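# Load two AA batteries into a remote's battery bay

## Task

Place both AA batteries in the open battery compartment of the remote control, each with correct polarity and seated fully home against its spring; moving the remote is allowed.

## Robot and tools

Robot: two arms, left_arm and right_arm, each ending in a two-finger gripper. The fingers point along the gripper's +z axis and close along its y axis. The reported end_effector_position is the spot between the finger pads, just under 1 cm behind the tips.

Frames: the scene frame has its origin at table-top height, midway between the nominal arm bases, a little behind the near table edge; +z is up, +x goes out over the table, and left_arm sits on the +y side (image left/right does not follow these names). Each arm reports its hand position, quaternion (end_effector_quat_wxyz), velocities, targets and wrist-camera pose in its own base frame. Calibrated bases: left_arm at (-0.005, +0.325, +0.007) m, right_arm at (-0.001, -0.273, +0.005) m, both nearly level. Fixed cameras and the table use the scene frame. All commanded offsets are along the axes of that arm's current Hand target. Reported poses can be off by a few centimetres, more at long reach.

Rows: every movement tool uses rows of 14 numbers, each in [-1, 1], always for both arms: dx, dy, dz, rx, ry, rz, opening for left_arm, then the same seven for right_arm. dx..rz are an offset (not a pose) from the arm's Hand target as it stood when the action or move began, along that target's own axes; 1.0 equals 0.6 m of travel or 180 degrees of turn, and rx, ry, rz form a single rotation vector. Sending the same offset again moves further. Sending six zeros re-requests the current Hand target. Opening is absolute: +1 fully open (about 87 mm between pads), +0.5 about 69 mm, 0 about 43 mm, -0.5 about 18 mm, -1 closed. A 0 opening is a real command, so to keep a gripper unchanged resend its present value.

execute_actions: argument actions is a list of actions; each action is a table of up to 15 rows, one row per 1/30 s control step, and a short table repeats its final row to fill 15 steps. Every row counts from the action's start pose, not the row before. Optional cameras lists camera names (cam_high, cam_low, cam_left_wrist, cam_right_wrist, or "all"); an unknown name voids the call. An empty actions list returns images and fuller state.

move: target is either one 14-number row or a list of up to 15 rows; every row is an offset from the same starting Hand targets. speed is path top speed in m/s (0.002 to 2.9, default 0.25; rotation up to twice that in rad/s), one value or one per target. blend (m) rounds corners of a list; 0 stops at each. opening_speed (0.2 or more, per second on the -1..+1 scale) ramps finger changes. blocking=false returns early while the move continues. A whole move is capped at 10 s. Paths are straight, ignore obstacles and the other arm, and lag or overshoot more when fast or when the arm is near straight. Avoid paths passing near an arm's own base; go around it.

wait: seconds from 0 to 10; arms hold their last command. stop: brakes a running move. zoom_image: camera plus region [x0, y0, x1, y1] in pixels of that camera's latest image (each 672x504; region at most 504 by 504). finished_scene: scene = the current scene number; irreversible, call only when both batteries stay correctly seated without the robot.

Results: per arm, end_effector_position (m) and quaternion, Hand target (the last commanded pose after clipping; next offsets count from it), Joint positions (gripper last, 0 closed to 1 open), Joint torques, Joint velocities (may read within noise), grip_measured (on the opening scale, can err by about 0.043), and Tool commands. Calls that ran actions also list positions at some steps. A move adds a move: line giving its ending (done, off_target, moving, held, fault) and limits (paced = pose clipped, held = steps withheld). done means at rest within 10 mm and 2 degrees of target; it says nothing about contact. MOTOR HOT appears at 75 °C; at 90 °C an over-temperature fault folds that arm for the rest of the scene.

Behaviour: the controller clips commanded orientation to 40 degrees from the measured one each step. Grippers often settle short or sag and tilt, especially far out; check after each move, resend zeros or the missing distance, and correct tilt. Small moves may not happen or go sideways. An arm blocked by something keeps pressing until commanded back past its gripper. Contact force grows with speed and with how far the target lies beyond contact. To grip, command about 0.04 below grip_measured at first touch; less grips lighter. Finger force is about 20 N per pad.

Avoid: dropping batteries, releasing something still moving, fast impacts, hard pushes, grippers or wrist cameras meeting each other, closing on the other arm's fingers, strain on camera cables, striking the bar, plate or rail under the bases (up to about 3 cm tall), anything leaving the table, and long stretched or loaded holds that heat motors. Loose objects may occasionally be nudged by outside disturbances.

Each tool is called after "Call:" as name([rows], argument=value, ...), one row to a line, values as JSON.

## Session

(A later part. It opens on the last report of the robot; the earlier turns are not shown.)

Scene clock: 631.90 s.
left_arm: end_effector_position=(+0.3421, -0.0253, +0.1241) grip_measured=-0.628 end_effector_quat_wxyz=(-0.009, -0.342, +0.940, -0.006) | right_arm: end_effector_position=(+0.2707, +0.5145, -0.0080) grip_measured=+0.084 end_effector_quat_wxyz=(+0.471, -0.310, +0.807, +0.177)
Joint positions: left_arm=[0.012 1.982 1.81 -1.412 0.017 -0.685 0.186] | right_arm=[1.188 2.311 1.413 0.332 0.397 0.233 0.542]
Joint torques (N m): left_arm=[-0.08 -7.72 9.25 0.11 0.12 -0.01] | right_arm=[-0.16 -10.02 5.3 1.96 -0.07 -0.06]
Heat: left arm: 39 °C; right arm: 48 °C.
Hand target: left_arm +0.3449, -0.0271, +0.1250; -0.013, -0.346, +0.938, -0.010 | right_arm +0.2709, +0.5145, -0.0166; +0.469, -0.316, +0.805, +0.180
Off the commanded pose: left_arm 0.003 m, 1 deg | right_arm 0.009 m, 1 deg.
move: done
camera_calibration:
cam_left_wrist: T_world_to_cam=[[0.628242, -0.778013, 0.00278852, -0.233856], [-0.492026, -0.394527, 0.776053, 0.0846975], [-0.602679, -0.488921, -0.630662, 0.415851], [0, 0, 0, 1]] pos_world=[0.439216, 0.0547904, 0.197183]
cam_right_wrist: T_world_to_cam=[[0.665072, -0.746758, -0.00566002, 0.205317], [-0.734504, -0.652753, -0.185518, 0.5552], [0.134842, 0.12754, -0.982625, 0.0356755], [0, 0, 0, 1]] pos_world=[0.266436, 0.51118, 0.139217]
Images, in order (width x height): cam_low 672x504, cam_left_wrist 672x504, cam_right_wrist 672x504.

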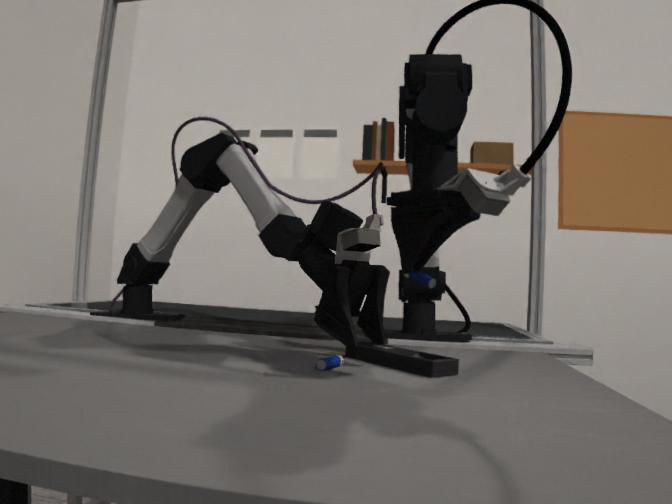

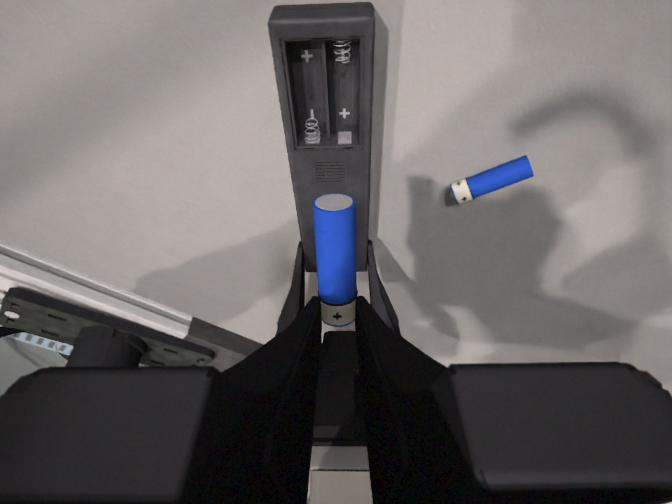

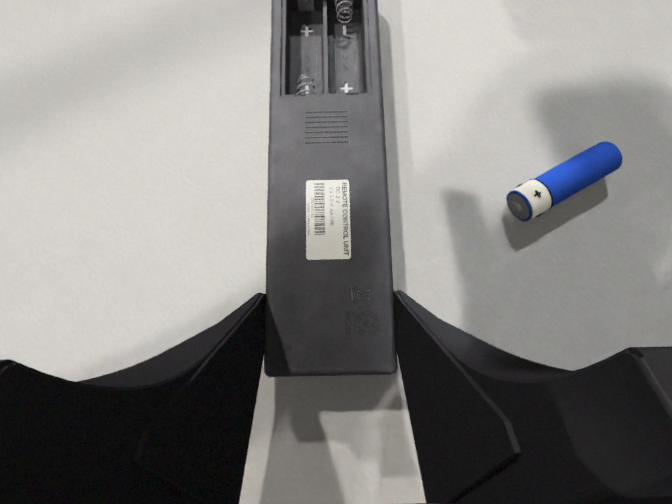

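Call:
move(target=[0.0032,-0.0058,0.1252,0,0.067,0,-0.69,0,0,0,0,0,0,-0.02], speed=0.12, cameras=["cam_low","cam_right_wrist", "cam_left_wrist"])

Call:
zoom_image(camera="cam_left_wrist", region=[220, 50, 460, 330])

Call:
zoom_image(camera="cam_low", region=[320, 260, 520, 400])

Call:
zoom_image(camera="cam_right_wrist", region=[200, 0, 460, 200])

Scene clock: 678.40 s.
left_arm: end_effector_position=(+0.3401, -0.0345, +0.0544) grip_measured=-0.628 end_effector_quat_wxyz=(-0.115, -0.342, +0.932, -0.038) | right_arm: end_effector_position=(+0.2707, +0.5145, -0.0080) grip_measured=+0.084 end_effector_quat_wxyz=(+0.471, -0.310, +0.807, +0.177)
Joint positions: left_arm=[0.044 2.177 1.765 -1.357 0.141 -0.645 0.186] | right_arm=[1.188 2.311 1.413 0.332 0.397 0.233 0.542]
Joint torques (N m): left_arm=[0.76 -9.31 6.27 0.1 0.22 0.14] | right_arm=[-0.14 -10.04 5.33 1.95 -0.05 -0.06]
Heat: left arm: 40 °C; right arm: 50 °C.
Hand target: left_arm +0.3443, -0.0330, +0.0499; -0.112, -0.343, +0.932, -0.046 | right_arm +0.2709, +0.5145, -0.0166; +0.469, -0.316, +0.805, +0.180
Off the commanded pose: left_arm 0.006 m, 1 deg | right_arm 0.009 m, 1 deg.
move: done
camera_calibration:
cam_left_wrist: T_world_to_cam=[[0.631687, -0.775199, -0.00615641, -0.240027], [-0.341085, -0.285054, 0.895771, 0.0800266], [-0.696156, -0.563746, -0.444474, 0.385306], [0, 0, 0, 1]] pos_world=[0.44715, 0.0539581, 0.0980951]
cam_right_wrist: T_world_to_cam=[[0.665072, -0.746758, -0.00566002, 0.205317], [-0.734504, -0.652753, -0.185518, 0.5552], [0.134842, 0.12754, -0.982625, 0.0356755], [0, 0, 0, 1]] pos_world=[0.266436, 0.51118, 0.139217]
Images, in order (width x height): cam_low 672x504, cam_left_wrist 672x504, cam_right_wrist 672x504.

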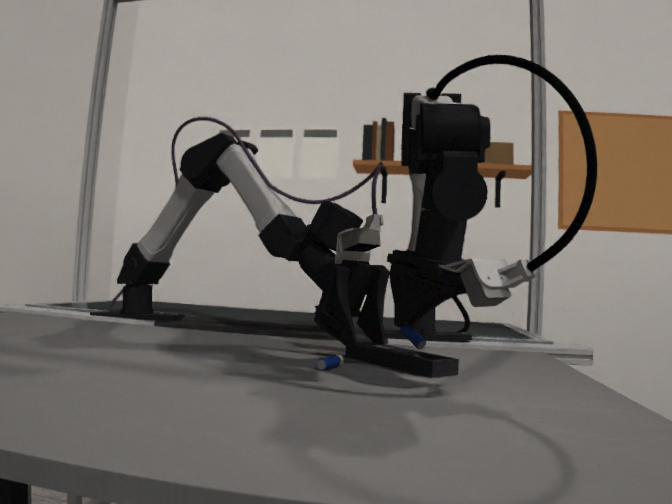

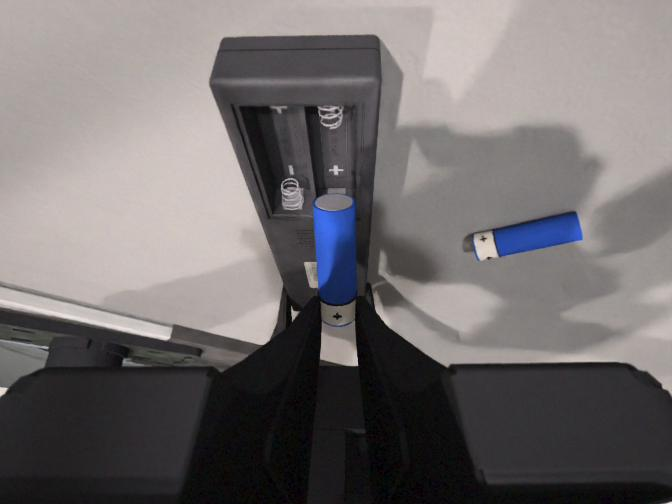

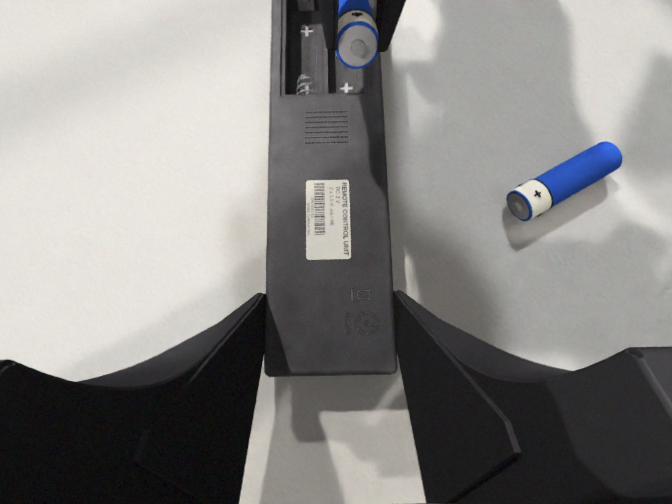

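Scaled by 1.800 from the camera's 672x504 image, which has a finer 960x720 frame.

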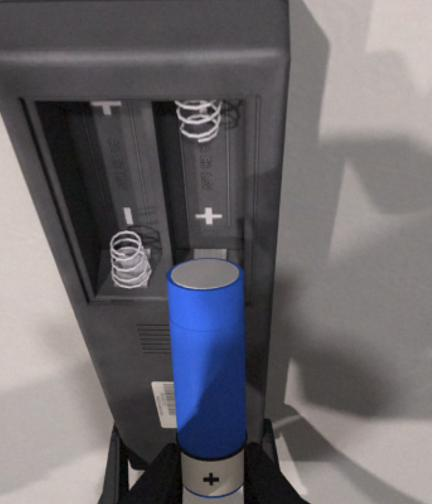

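Scaled by 2.520 from the camera's 672x504 image, which has a finer 960x720 frame.

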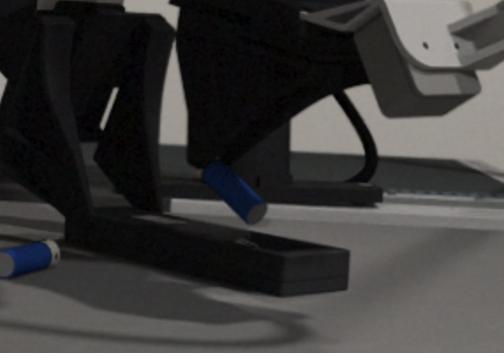

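Scaled by 1.938 from the camera's 672x504 image, which has a finer 960x720 frame.

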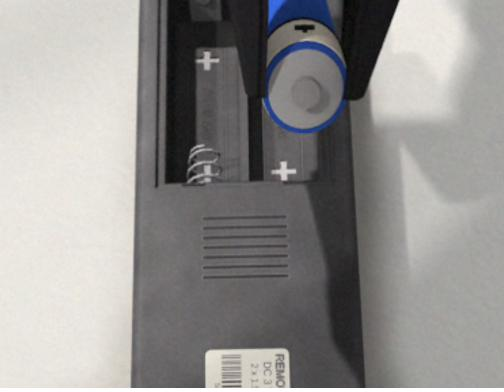

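Call:
move(target=[-0.0093,0.0015,0.0252,0,0,0,-0.69,0,0,0,0,0,0,-0.02], speed=0.08, cameras=["cam_low","cam_right_wrist", "cam_left_wrist"])

Call:
zoom_image(camera="cam_left_wrist", region=[220, 50, 460, 330])

Call:
zoom_image(camera="cam_low", region=[380, 300, 500, 390])

Call:
zoom_image(camera="cam_right_wrist", region=[240, 0, 420, 140])

Scene clock: 712.83 s.
left_arm: end_effector_position=(+0.3421, -0.0331, +0.0404) grip_measured=-0.628 end_effector_quat_wxyz=(-0.112, -0.341, +0.932, -0.040) | right_arm: end_effector_position=(+0.2707, +0.5145, -0.0080) grip_measured=+0.084 end_effector_quat_wxyz=(+0.471, -0.310, +0.807, +0.177)
Joint positions: left_arm=[0.048 2.19 1.731 -1.304 0.142 -0.64 0.186] | right_arm=[1.188 2.311 1.413 0.332 0.397 0.233 0.542]
Joint torques (N m): left_arm=[0.75 -9.03 6.05 0.1 0.2 0.15] | right_arm=[-0.14 -10.02 5.35 1.96 -0.04 -0.06]
Heat: left arm: 41 °C; right arm: 50 °C.
Hand target: left_arm +0.3453, -0.0312, +0.0339; -0.112, -0.343, +0.932, -0.046 | right_arm +0.2709, +0.5145, -0.0166; +0.469, -0.316, +0.805, +0.180
Off the commanded pose: left_arm 0.007 m, 1 deg | right_arm 0.009 m, 1 deg.
move: done
camera_calibration:
cam_left_wrist: T_world_to_cam=[[0.631606, -0.775289, -0.000955317, -0.240487], [-0.347157, -0.28392, 0.893796, 0.0959077], [-0.693222, -0.564195, -0.448473, 0.380496], [0, 0, 0, 1]] pos_world=[0.448956, 0.0554572, 0.0846902]
cam_right_wrist: T_world_to_cam=[[0.665072, -0.746758, -0.00566002, 0.205317], [-0.734504, -0.652753, -0.185518, 0.5552], [0.134842, 0.12754, -0.982625, 0.0356755], [0, 0, 0, 1]] pos_world=[0.266436, 0.51118, 0.139217]
Images, in order (width x height): cam_low 672x504, cam_left_wrist 672x504, cam_right_wrist 672x504.

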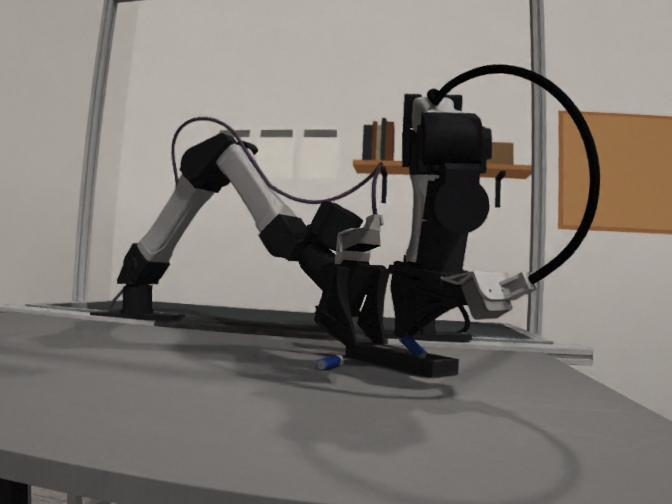

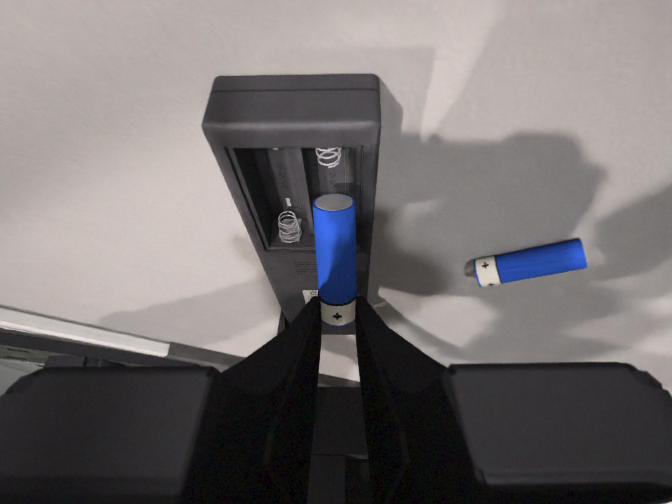

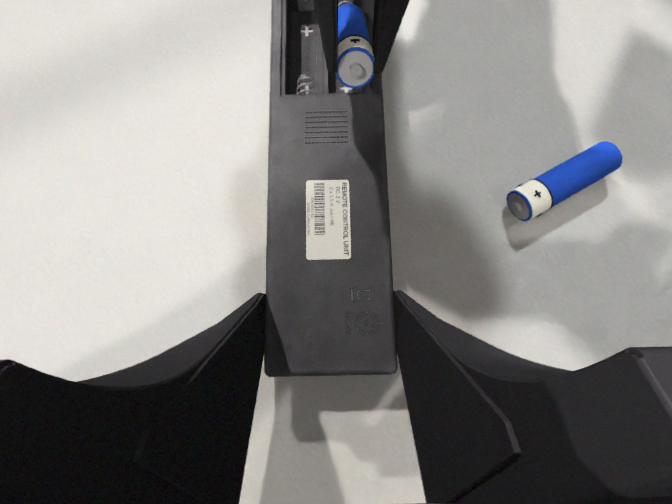

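Scaled by 1.800 from the camera's 672x504 image, which has a finer 960x720 frame.

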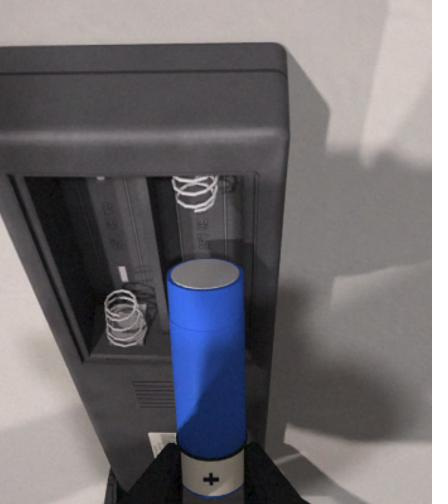

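Scaled by 4.200 from the camera's 672x504 image, which has a finer 960x720 frame.

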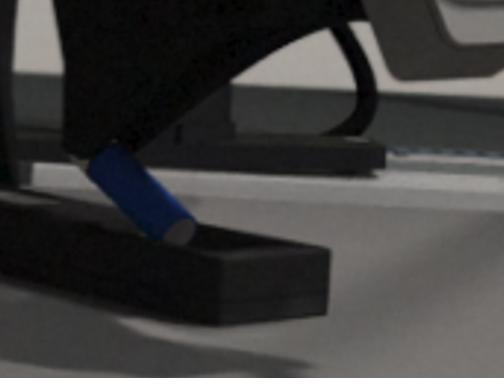

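Scaled by 2.800 from the camera's 672x504 image, which has a finer 960x720 frame.

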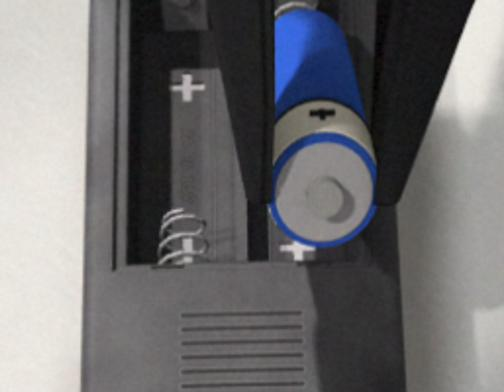

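Call:
move(target=[-0.0058,0.001,0.0227,0,0,0,-0.69,0,0,0,0,0,0,-0.02], speed=0.05, cameras=["cam_low","cam_right_wrist", "cam_left_wrist"])

Call:
zoom_image(camera="cam_left_wrist", region=[220, 100, 460, 380])

Call:
zoom_image(camera="cam_low", region=[380, 300, 500, 390])

Call:
zoom_image(camera="cam_right_wrist", region=[240, 0, 420, 140])

Scene clock: 736.80 s.
left_arm: end_effector_position=(+0.3401, -0.0334, +0.0287) grip_measured=-0.628 end_effector_quat_wxyz=(-0.116, -0.341, +0.932, -0.040) | right_arm: end_effector_position=(+0.2707, +0.5145, -0.0080) grip_measured=+0.084 end_effector_quat_wxyz=(+0.471, -0.310, +0.807, +0.177)
Joint positions: left_arm=[0.048 2.201 1.699 -1.268 0.144 -0.639 0.186] | right_arm=[1.188 2.311 1.413 0.332 0.397 0.233 0.542]
Joint torques (N m): left_arm=[0.9 -8.83 5.76 0.24 0.18 0.14] | right_arm=[-0.17 -10.02 5.33 1.97 -0.06 -0.06]
Heat: left arm: 40 °C; right arm: 50 °C.
Hand target: left_arm +0.3450, -0.0308, +0.0199; -0.112, -0.343, +0.932, -0.046 | right_arm +0.2709, +0.5145, -0.0166; +0.469, -0.316, +0.805, +0.180
Off the commanded pose: left_arm 0.011 m, 1 deg | right_arm 0.009 m, 1 deg.
move: off_target (left_arm)
camera_calibration:
cam_left_wrist: T_world_to_cam=[[0.630781, -0.775953, -0.00338997, -0.239214], [-0.34125, -0.281324, 0.896886, 0.103481], [-0.696896, -0.564582, -0.442248, 0.374725], [0, 0, 0, 1]] pos_world=[0.447349, 0.0550562, 0.0720999]
cam_right_wrist: T_world_to_cam=[[0.665072, -0.746758, -0.00566002, 0.205317], [-0.734504, -0.652753, -0.185518, 0.5552], [0.134842, 0.12754, -0.982625, 0.0356755], [0, 0, 0, 1]] pos_world=[0.266436, 0.51118, 0.139217]
Images, in order (width x height): cam_low 672x504, cam_left_wrist 672x504, cam_right_wrist 672x504.

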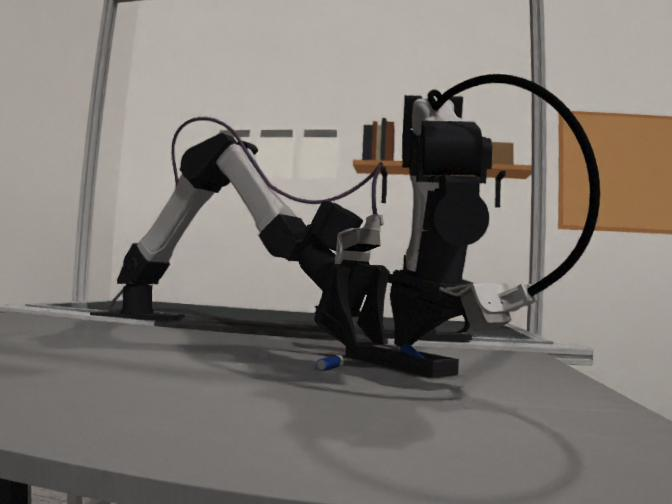

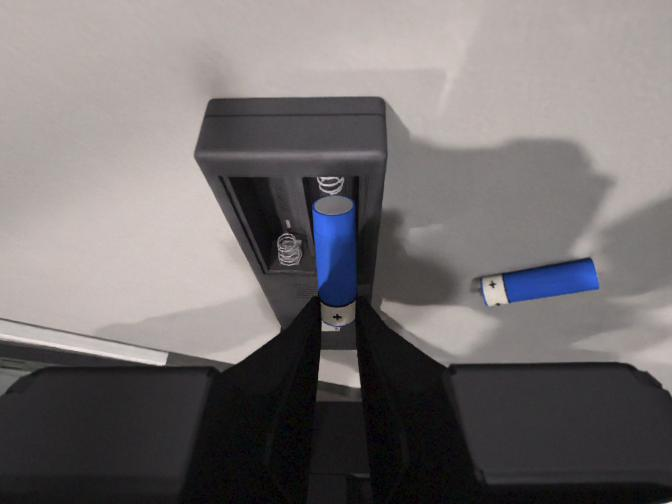

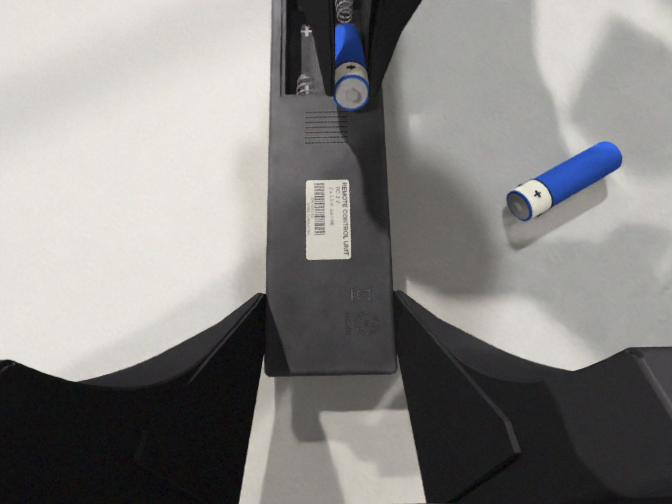

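Scaled by 1.800 from the camera's 672x504 image, which has a finer 960x720 frame.

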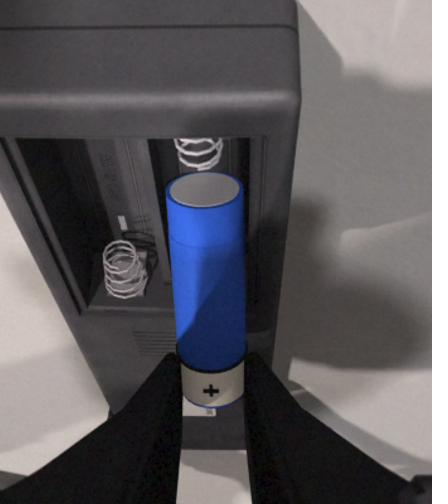

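Scaled by 4.200 from the camera's 672x504 image, which has a finer 960x720 frame.

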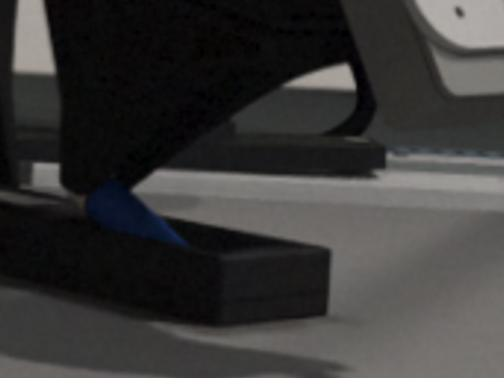

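Scaled by 2.800 from the camera's 672x504 image, which has a finer 960x720 frame.

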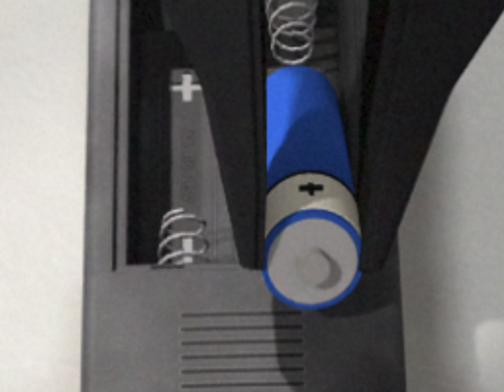

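Call:
move(target=[-0.0206,0.0003,0.0001,0,0,0,-0.69,0,0,0,0,0,0,-0.02], speed=0.05, cameras=["all"])

Scene clock: 774.47 s.
left_arm: end_effector_position=(+0.3409, -0.0321, +0.0278) grip_measured=-0.628 end_effector_quat_wxyz=(-0.130, -0.341, +0.930, -0.049) | right_arm: end_effector_position=(+0.2708, +0.5145, -0.0080) grip_measured=+0.084 end_effector_quat_wxyz=(+0.471, -0.310, +0.806, +0.177)
Joint positions: left_arm=[0.061 2.229 1.728 -1.294 0.166 -0.623 0.186] | right_arm=[1.188 2.311 1.413 0.333 0.397 0.233 0.542]
Joint torques (N m): left_arm=[1.24 -8.03 8.25 0.27 -0.08 0.16] | right_arm=[-0.13 -10.03 5.38 1.95 -0.05 -0.06]
Heat: left arm: 40 °C; right arm: 51 °C.
Hand target: left_arm +0.3541, -0.0229, +0.0169; -0.112, -0.343, +0.932, -0.046 | right_arm +0.2709, +0.5144, -0.0166; +0.469, -0.316, +0.805, +0.180
Off the commanded pose: left_arm 0.019 m, 2 deg | right_arm 0.009 m, 1 deg.
move: off_target (left_arm)
camera_calibration:
cam_left_wrist: T_world_to_cam=[[0.632497, -0.774552, 0.00410049, -0.239456], [-0.321825, -0.257979, 0.910975, 0.0986542], [-0.70454, -0.577508, -0.412441, 0.376885], [0, 0, 0, 1]] pos_world=[0.448735, 0.0576335, 0.0665533]
cam_right_wrist: T_world_to_cam=[[0.6652, -0.746646, -0.00543458, 0.205195], [-0.734318, -0.652863, -0.185867, 0.555255], [0.135229, 0.12763, -0.98256, 0.0355179], [0, 0, 0, 1]] pos_world=[0.266435, 0.51118, 0.139217]

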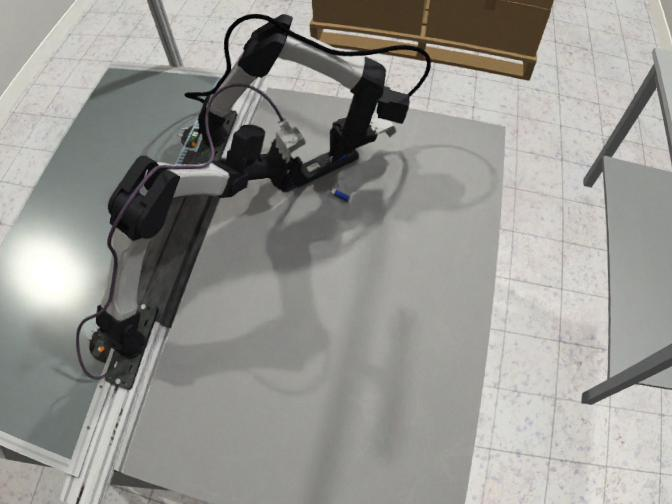

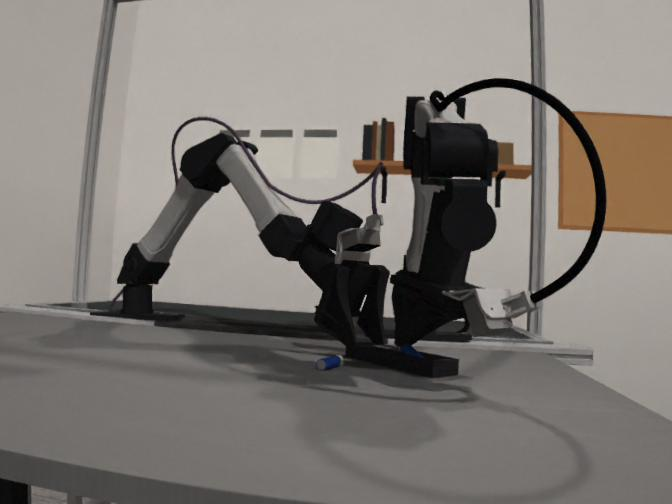

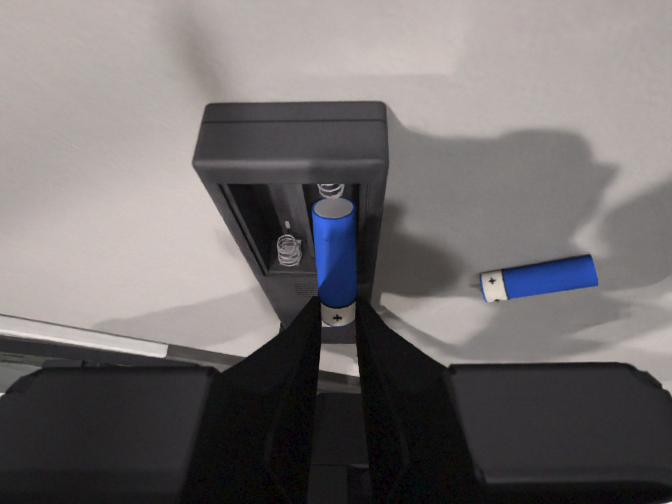

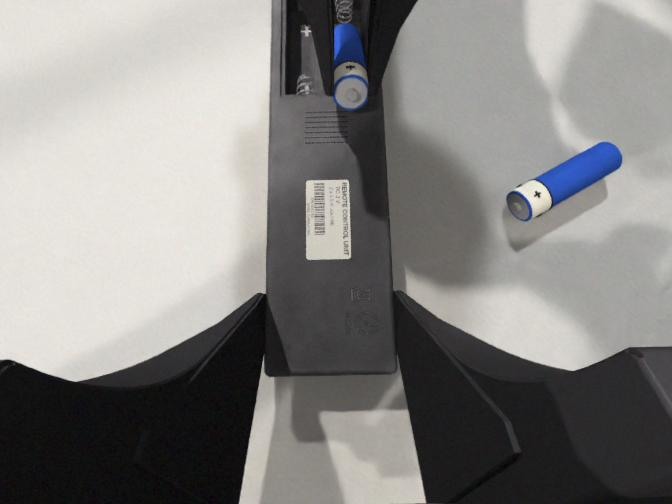

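Call:
zoom_image(camera="cam_left_wrist", region=[200, 150, 420, 340])

Call:
zoom_image(camera="cam_right_wrist", region=[260, 0, 420, 120])

Scaled by 2.291 from the camera's 672x504 image, which has a finer 960x720 frame.

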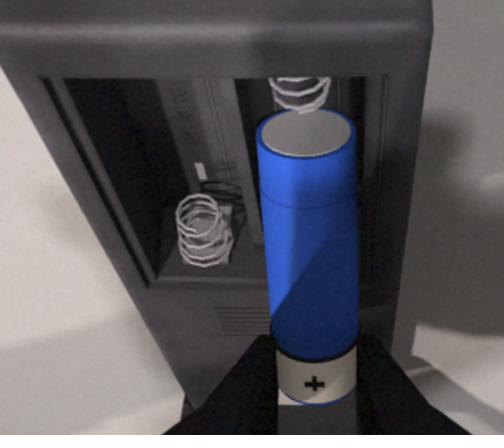

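Scaled by 3.150 from the camera's 672x504 image, which has a finer 960x720 frame.

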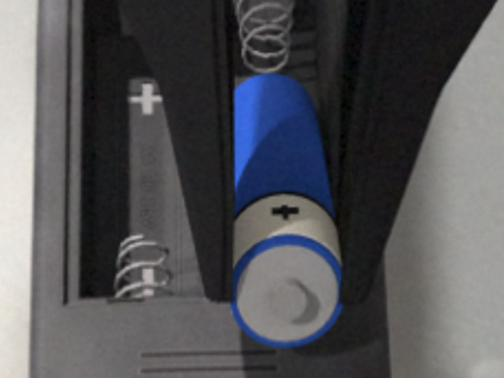

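Call:
move(target=[-0.0009,0.0002,-0.0150,0,0,0,-0.69,0,0,0,0,0,0,-0.02], speed=0.05, cameras=["cam_left_wrist","cam_right_wrist"])

Call:
zoom_image(camera="cam_right_wrist", region=[260, 0, 420, 120])

Scene clock: 802.13 s.
left_arm: end_effector_position=(+0.3485, -0.0282, +0.0300) grip_measured=-0.628 end_effector_quat_wxyz=(-0.121, -0.342, +0.930, -0.051) | right_arm: end_effector_position=(+0.2719, +0.5139, -0.0080) grip_measured=+0.084 end_effector_quat_wxyz=(+0.471, -0.309, +0.807, +0.177)
Joint positions: left_arm=[0.07 2.239 1.76 -1.298 0.165 -0.618 0.186] | right_arm=[1.186 2.311 1.413 0.333 0.397 0.233 0.542]
Joint torques (N m): left_arm=[0.84 -8.85 8.64 -0.01 -0.07 0.15] | right_arm=[0.01 -10.03 5.34 1.96 -0.05 -0.06]
Heat: left arm: 40 °C; right arm: 52 °C.
Hand target: left_arm +0.3560, -0.0210, +0.0254; -0.112, -0.343, +0.932, -0.046 | right_arm +0.2708, +0.5145, -0.0166; +0.469, -0.316, +0.805, +0.180
Off the commanded pose: left_arm 0.011 m, 1 deg | right_arm 0.009 m, 1 deg.
move: off_target (left_arm)
camera_calibration:
cam_left_wrist: T_world_to_cam=[[0.635152, -0.77225, 0.014541, -0.242424], [-0.3378, -0.260801, 0.904364, 0.105821], [-0.694603, -0.579321, -0.426515, 0.382422], [0, 0, 0, 1]] pos_world=[0.455354, 0.0619313, 0.0709332]
cam_right_wrist: T_world_to_cam=[[0.663485, -0.74817, -0.00550695, 0.205195], [-0.735824, -0.651169, -0.185857, 0.555281], [0.135466, 0.127365, -0.982561, 0.0355037], [0, 0, 0, 1]] pos_world=[0.267636, 0.51058, 0.139217]
Images, in order (width x height): cam_left_wrist 672x504, cam_right_wrist 672x504.

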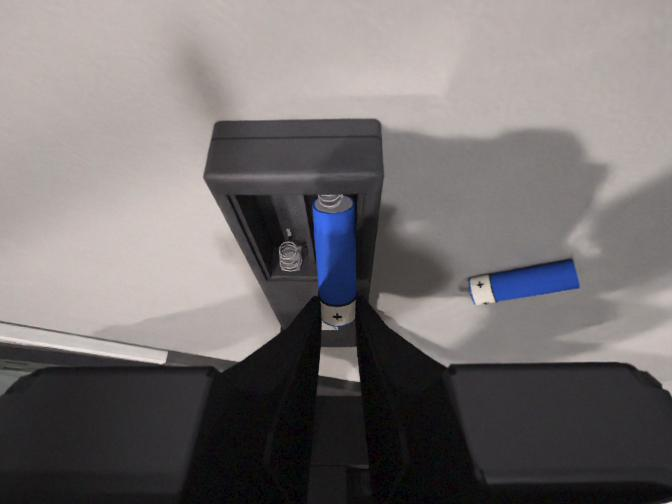

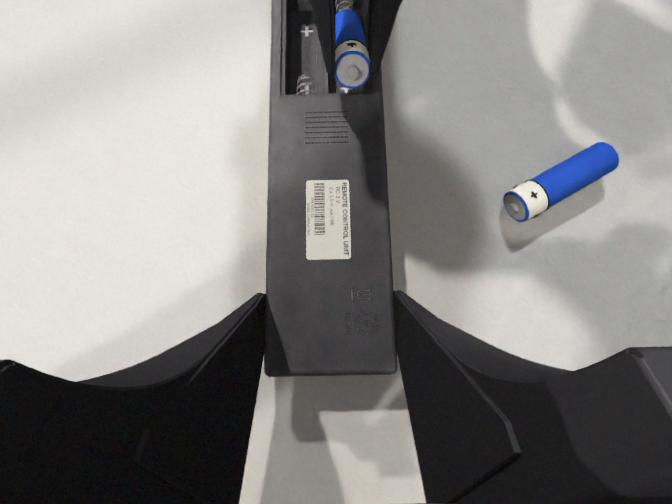

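Scaled by 3.150 from the camera's 672x504 image, which has a finer 960x720 frame.

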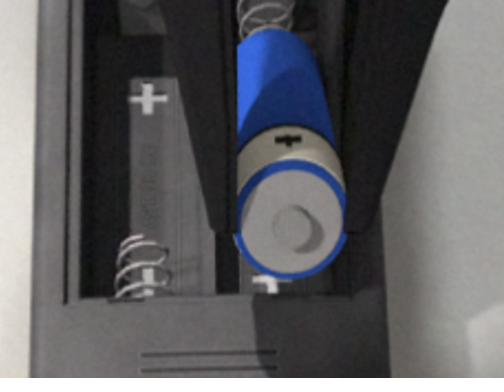

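Call:
move(target=[-0.0035,0.0001,0.0143,0,-0.0656,0,-0.69,0,0,0,0,0,0,-0.02], speed=0.05, cameras=["cam_low","cam_left_wrist","cam_right_wrist"])

Call:
zoom_image(camera="cam_right_wrist", region=[260, 0, 420, 120])

Call:
zoom_image(camera="cam_low", region=[300, 290, 500, 400])

Scene clock: 835.00 s.
left_arm: end_effector_position=(+0.3451, -0.0288, +0.0240) grip_measured=-0.628 end_effector_quat_wxyz=(-0.050, -0.344, +0.937, -0.025) | right_arm: end_effector_position=(+0.2717, +0.5142, -0.0080) grip_measured=+0.084 end_effector_quat_wxyz=(+0.471, -0.311, +0.806, +0.177)
Joint positions: left_arm=[0.031 2.107 1.573 -1.117 0.079 -0.668 0.186] | right_arm=[1.186 2.311 1.413 0.333 0.394 0.231 0.542]
Joint torques (N m): left_arm=[-0.35 -10.18 4.48 0.83 -0.44 -0.02] | right_arm=[0.03 -10.02 5.31 1.95 -0.04 -0.04]
Heat: left arm: 42 °C; right arm: 53 °C.
Hand target: left_arm +0.3559, -0.0211, +0.0166; -0.016, -0.346, +0.938, -0.010 | right_arm +0.2709, +0.5145, -0.0166; +0.469, -0.316, +0.805, +0.180
Off the commanded pose: left_arm 0.015 m, 4 deg | right_arm 0.009 m, 1 deg.
move: off_target (left_arm)
camera_calibration:
cam_left_wrist: T_world_to_cam=[[0.632723, -0.774294, 0.0114347, -0.239675], [-0.43788, -0.345562, 0.829969, 0.143858], [-0.638688, -0.530147, -0.557693, 0.362326], [0, 0, 0, 1]] pos_world=[0.446054, 0.0562188, 0.0854098]
cam_right_wrist: T_world_to_cam=[[0.665703, -0.746196, -0.00557593, 0.204027], [-0.733935, -0.653379, -0.185568, 0.555839], [0.134827, 0.127626, -0.982616, 0.0355515], [0, 0, 0, 1]] pos_world=[0.267335, 0.51088, 0.139217]
Images, in order (width x height): cam_low 672x504, cam_left_wrist 672x504, cam_right_wrist 672x504.

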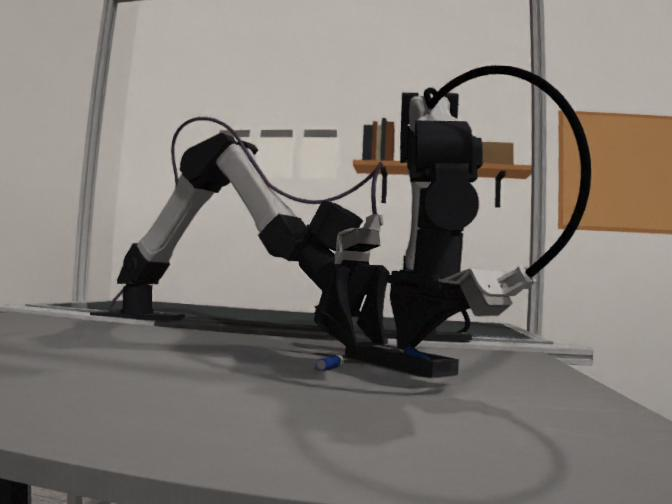

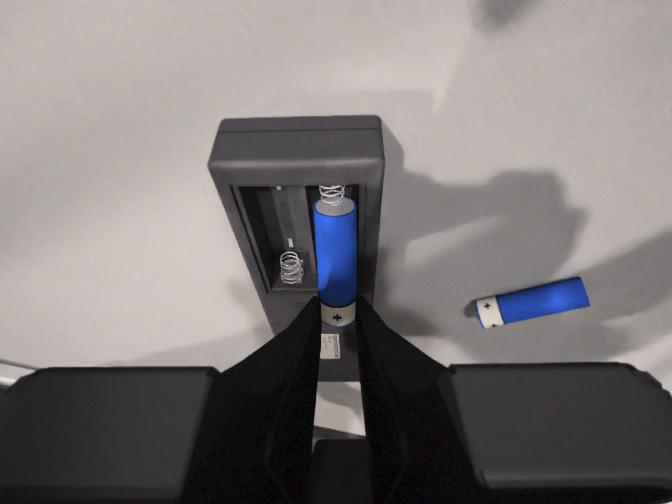

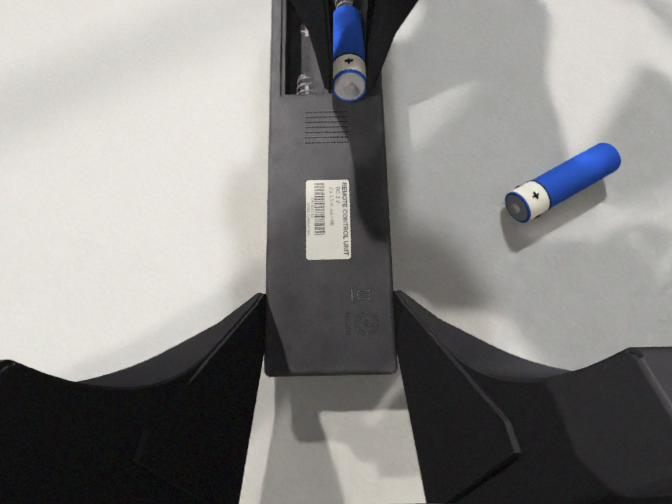

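Scaled by 3.150 from the camera's 672x504 image, which has a finer 960x720 frame.

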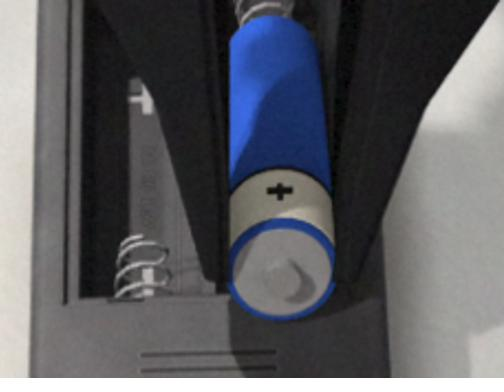

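Scaled by 2.520 from the camera's 672x504 image, which has a finer 960x720 frame.

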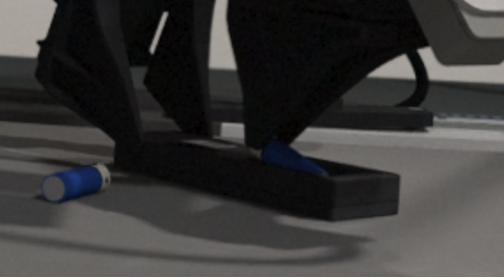

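Call:
move([
  [-0.0129,0.0,-0.0088,0,0,0,-0.69,0,0,0,0,0,0,-0.02],
  [-0.0133,0.0,0.0028,0,-0.0083,0,-0.69,0,0,0,0,0,0,-0.02],
], speed=0.05, cameras=["cam_left_wrist","cam_right_wrist"])

Call:
zoom_image(camera="cam_right_wrist", region=[260, 0, 420, 120])

Scene clock: 853.33 s.
left_arm: end_effector_position=(+0.3474, -0.0265, +0.0231) grip_measured=-0.628 end_effector_quat_wxyz=(-0.044, -0.344, +0.938, -0.020) | right_arm: end_effector_position=(+0.2717, +0.5142, -0.0080) grip_measured=+0.084 end_effector_quat_wxyz=(+0.471, -0.311, +0.806, +0.177)
Joint positions: left_arm=[0.031 2.107 1.574 -1.108 0.066 -0.669 0.186] | right_arm=[1.186 2.311 1.413 0.333 0.394 0.231 0.542]
Joint torques (N m): left_arm=[0.12 -9.84 4.88 0.95 -0.47 0.03] | right_arm=[-0.01 -10.06 5.31 1.95 -0.03 -0.05]
Heat: left arm: 43 °C; right arm: 53 °C.
Hand target: left_arm +0.3619, -0.0160, +0.0146; -0.003, -0.346, +0.938, -0.006 | right_arm +0.2708, +0.5145, -0.0166; +0.469, -0.316, +0.805, +0.180
Off the commanded pose: left_arm 0.020 m, 5 deg | right_arm 0.009 m, 1 deg.
move: off_target (left_arm)
camera_calibration:
cam_left_wrist: T_world_to_cam=[[0.632173, -0.774793, 0.0071982, -0.239161], [-0.445947, -0.356231, 0.821115, 0.149119], [-0.63363, -0.522297, -0.570717, 0.363417], [0, 0, 0, 1]] pos_world=[0.447963, 0.0576325, 0.0866862]
cam_right_wrist: T_world_to_cam=[[0.665703, -0.746196, -0.00557593, 0.204027], [-0.733935, -0.653379, -0.185568, 0.555839], [0.134827, 0.127626, -0.982616, 0.0355515], [0, 0, 0, 1]] pos_world=[0.267335, 0.51088, 0.139217]
Images, in order (width x height): cam_left_wrist 672x504, cam_right_wrist 672x504.

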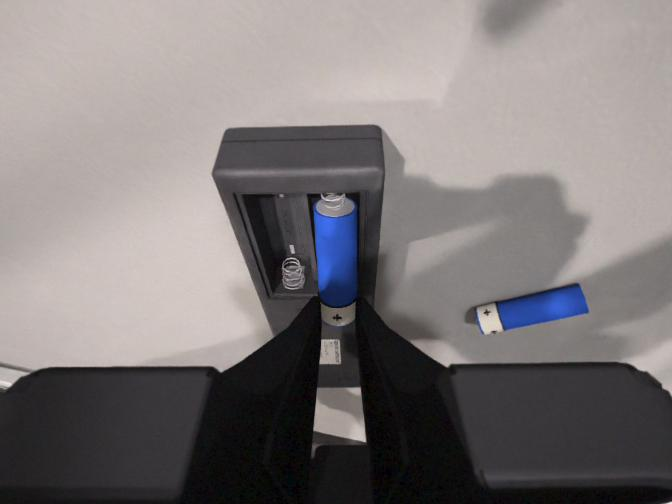

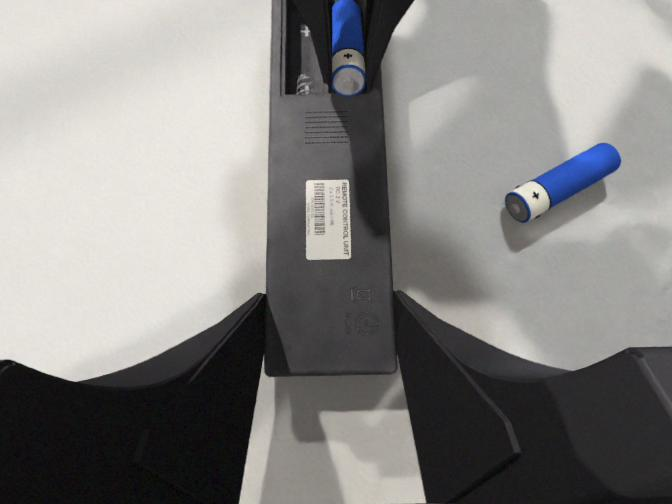

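Scaled by 3.150 from the camera's 672x504 image, which has a finer 960x720 frame.

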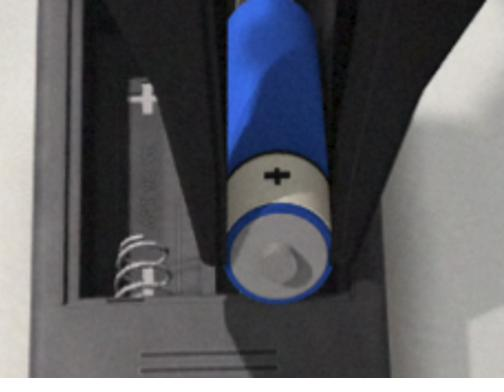

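Call:
move([
  [-0.0167,0.0,-0.0135,0,0,0,-0.69,0,0,0,0,0,0,-0.02],
  [-0.0168,0.0,0.0015,0,0,0,-0.69,0,0,0,0,0,0,-0.02],
], speed=0.06, cameras=["cam_left_wrist","cam_right_wrist"])

Call:
zoom_image(camera="cam_right_wrist", region=[260, 0, 420, 120])

Call:
zoom_image(camera="cam_left_wrist", region=[200, 150, 420, 340])

Scene clock: 871.93 s.
left_arm: end_effector_position=(+0.3500, -0.0253, +0.0233) grip_measured=-0.628 end_effector_quat_wxyz=(-0.040, -0.342, +0.939, -0.018) | right_arm: end_effector_position=(+0.2730, +0.5145, -0.0080) grip_measured=+0.084 end_effector_quat_wxyz=(+0.472, -0.310, +0.806, +0.179)
Joint positions: left_arm=[0.031 2.112 1.584 -1.108 0.06 -0.665 0.186] | right_arm=[1.183 2.313 1.413 0.34 0.393 0.23 0.542]
Joint torques (N m): left_arm=[1.59 -8.27 7.68 0.85 -0.45 0.15] | right_arm=[0.24 -10.21 5.37 1.87 0 -0.04]
Heat: left arm: 44 °C; right arm: 54 °C.
Hand target: left_arm +0.3696, -0.0094, +0.0136; -0.003, -0.346, +0.938, -0.006 | right_arm +0.2709, +0.5144, -0.0166; +0.469, -0.316, +0.805, +0.180
Off the commanded pose: left_arm 0.027 m, 5 deg | right_arm 0.009 m, 1 deg.
move: off_target (left_arm)
camera_calibration:
cam_left_wrist: T_world_to_cam=[[0.628923, -0.777444, 0.00602858, -0.238774], [-0.451542, -0.358946, 0.816865, 0.152581], [-0.632903, -0.516467, -0.576798, 0.365768], [0, 0, 0, 1]] pos_world=[0.450563, 0.0580417, 0.0877755]
cam_right_wrist: T_world_to_cam=[[0.665413, -0.746438, -0.00747425, 0.203533], [-0.733865, -0.652307, -0.189572, 0.556435], [0.136628, 0.131629, -0.981838, 0.0328095], [0, 0, 0, 1]] pos_world=[0.268432, 0.510573, 0.13922]
Images, in order (width x height): cam_left_wrist 672x504, cam_right_wrist 672x504.

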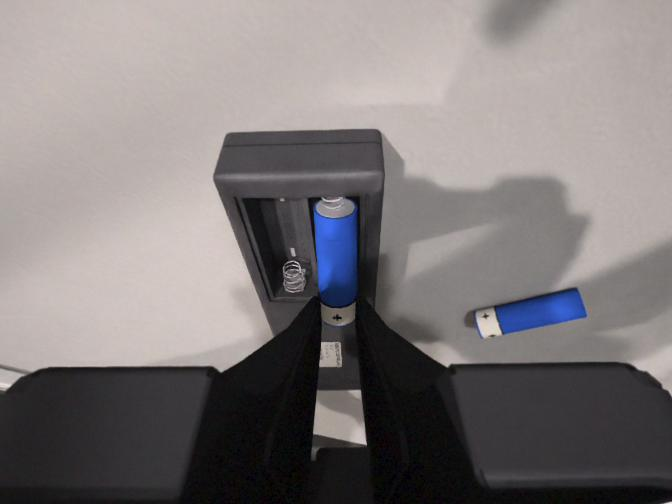

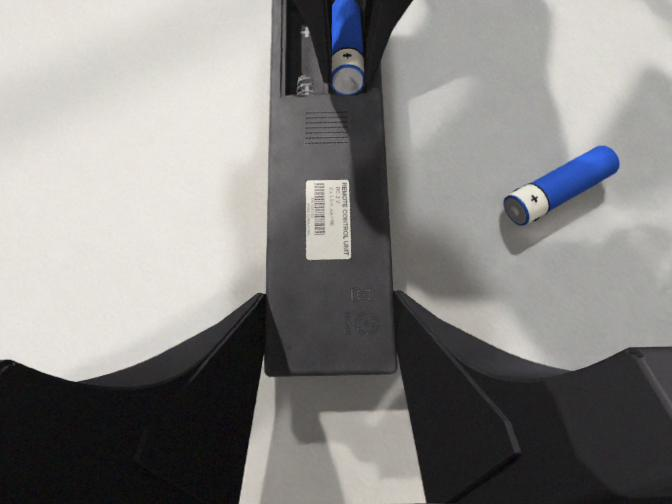

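Scaled by 3.150 from the camera's 672x504 image, which has a finer 960x720 frame.

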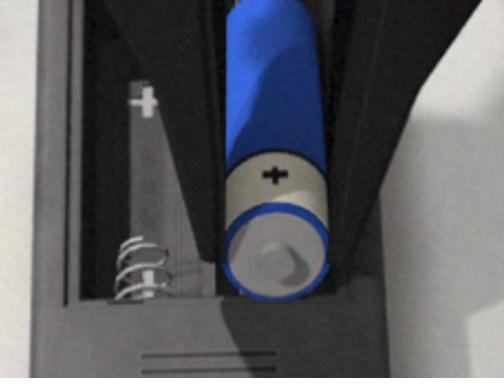

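Scaled by 2.291 from the camera's 672x504 image, which has a finer 960x720 frame.

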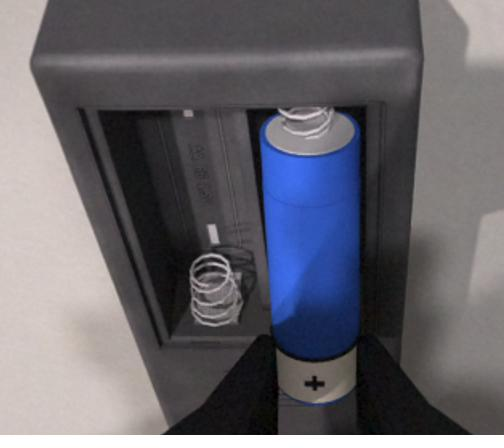

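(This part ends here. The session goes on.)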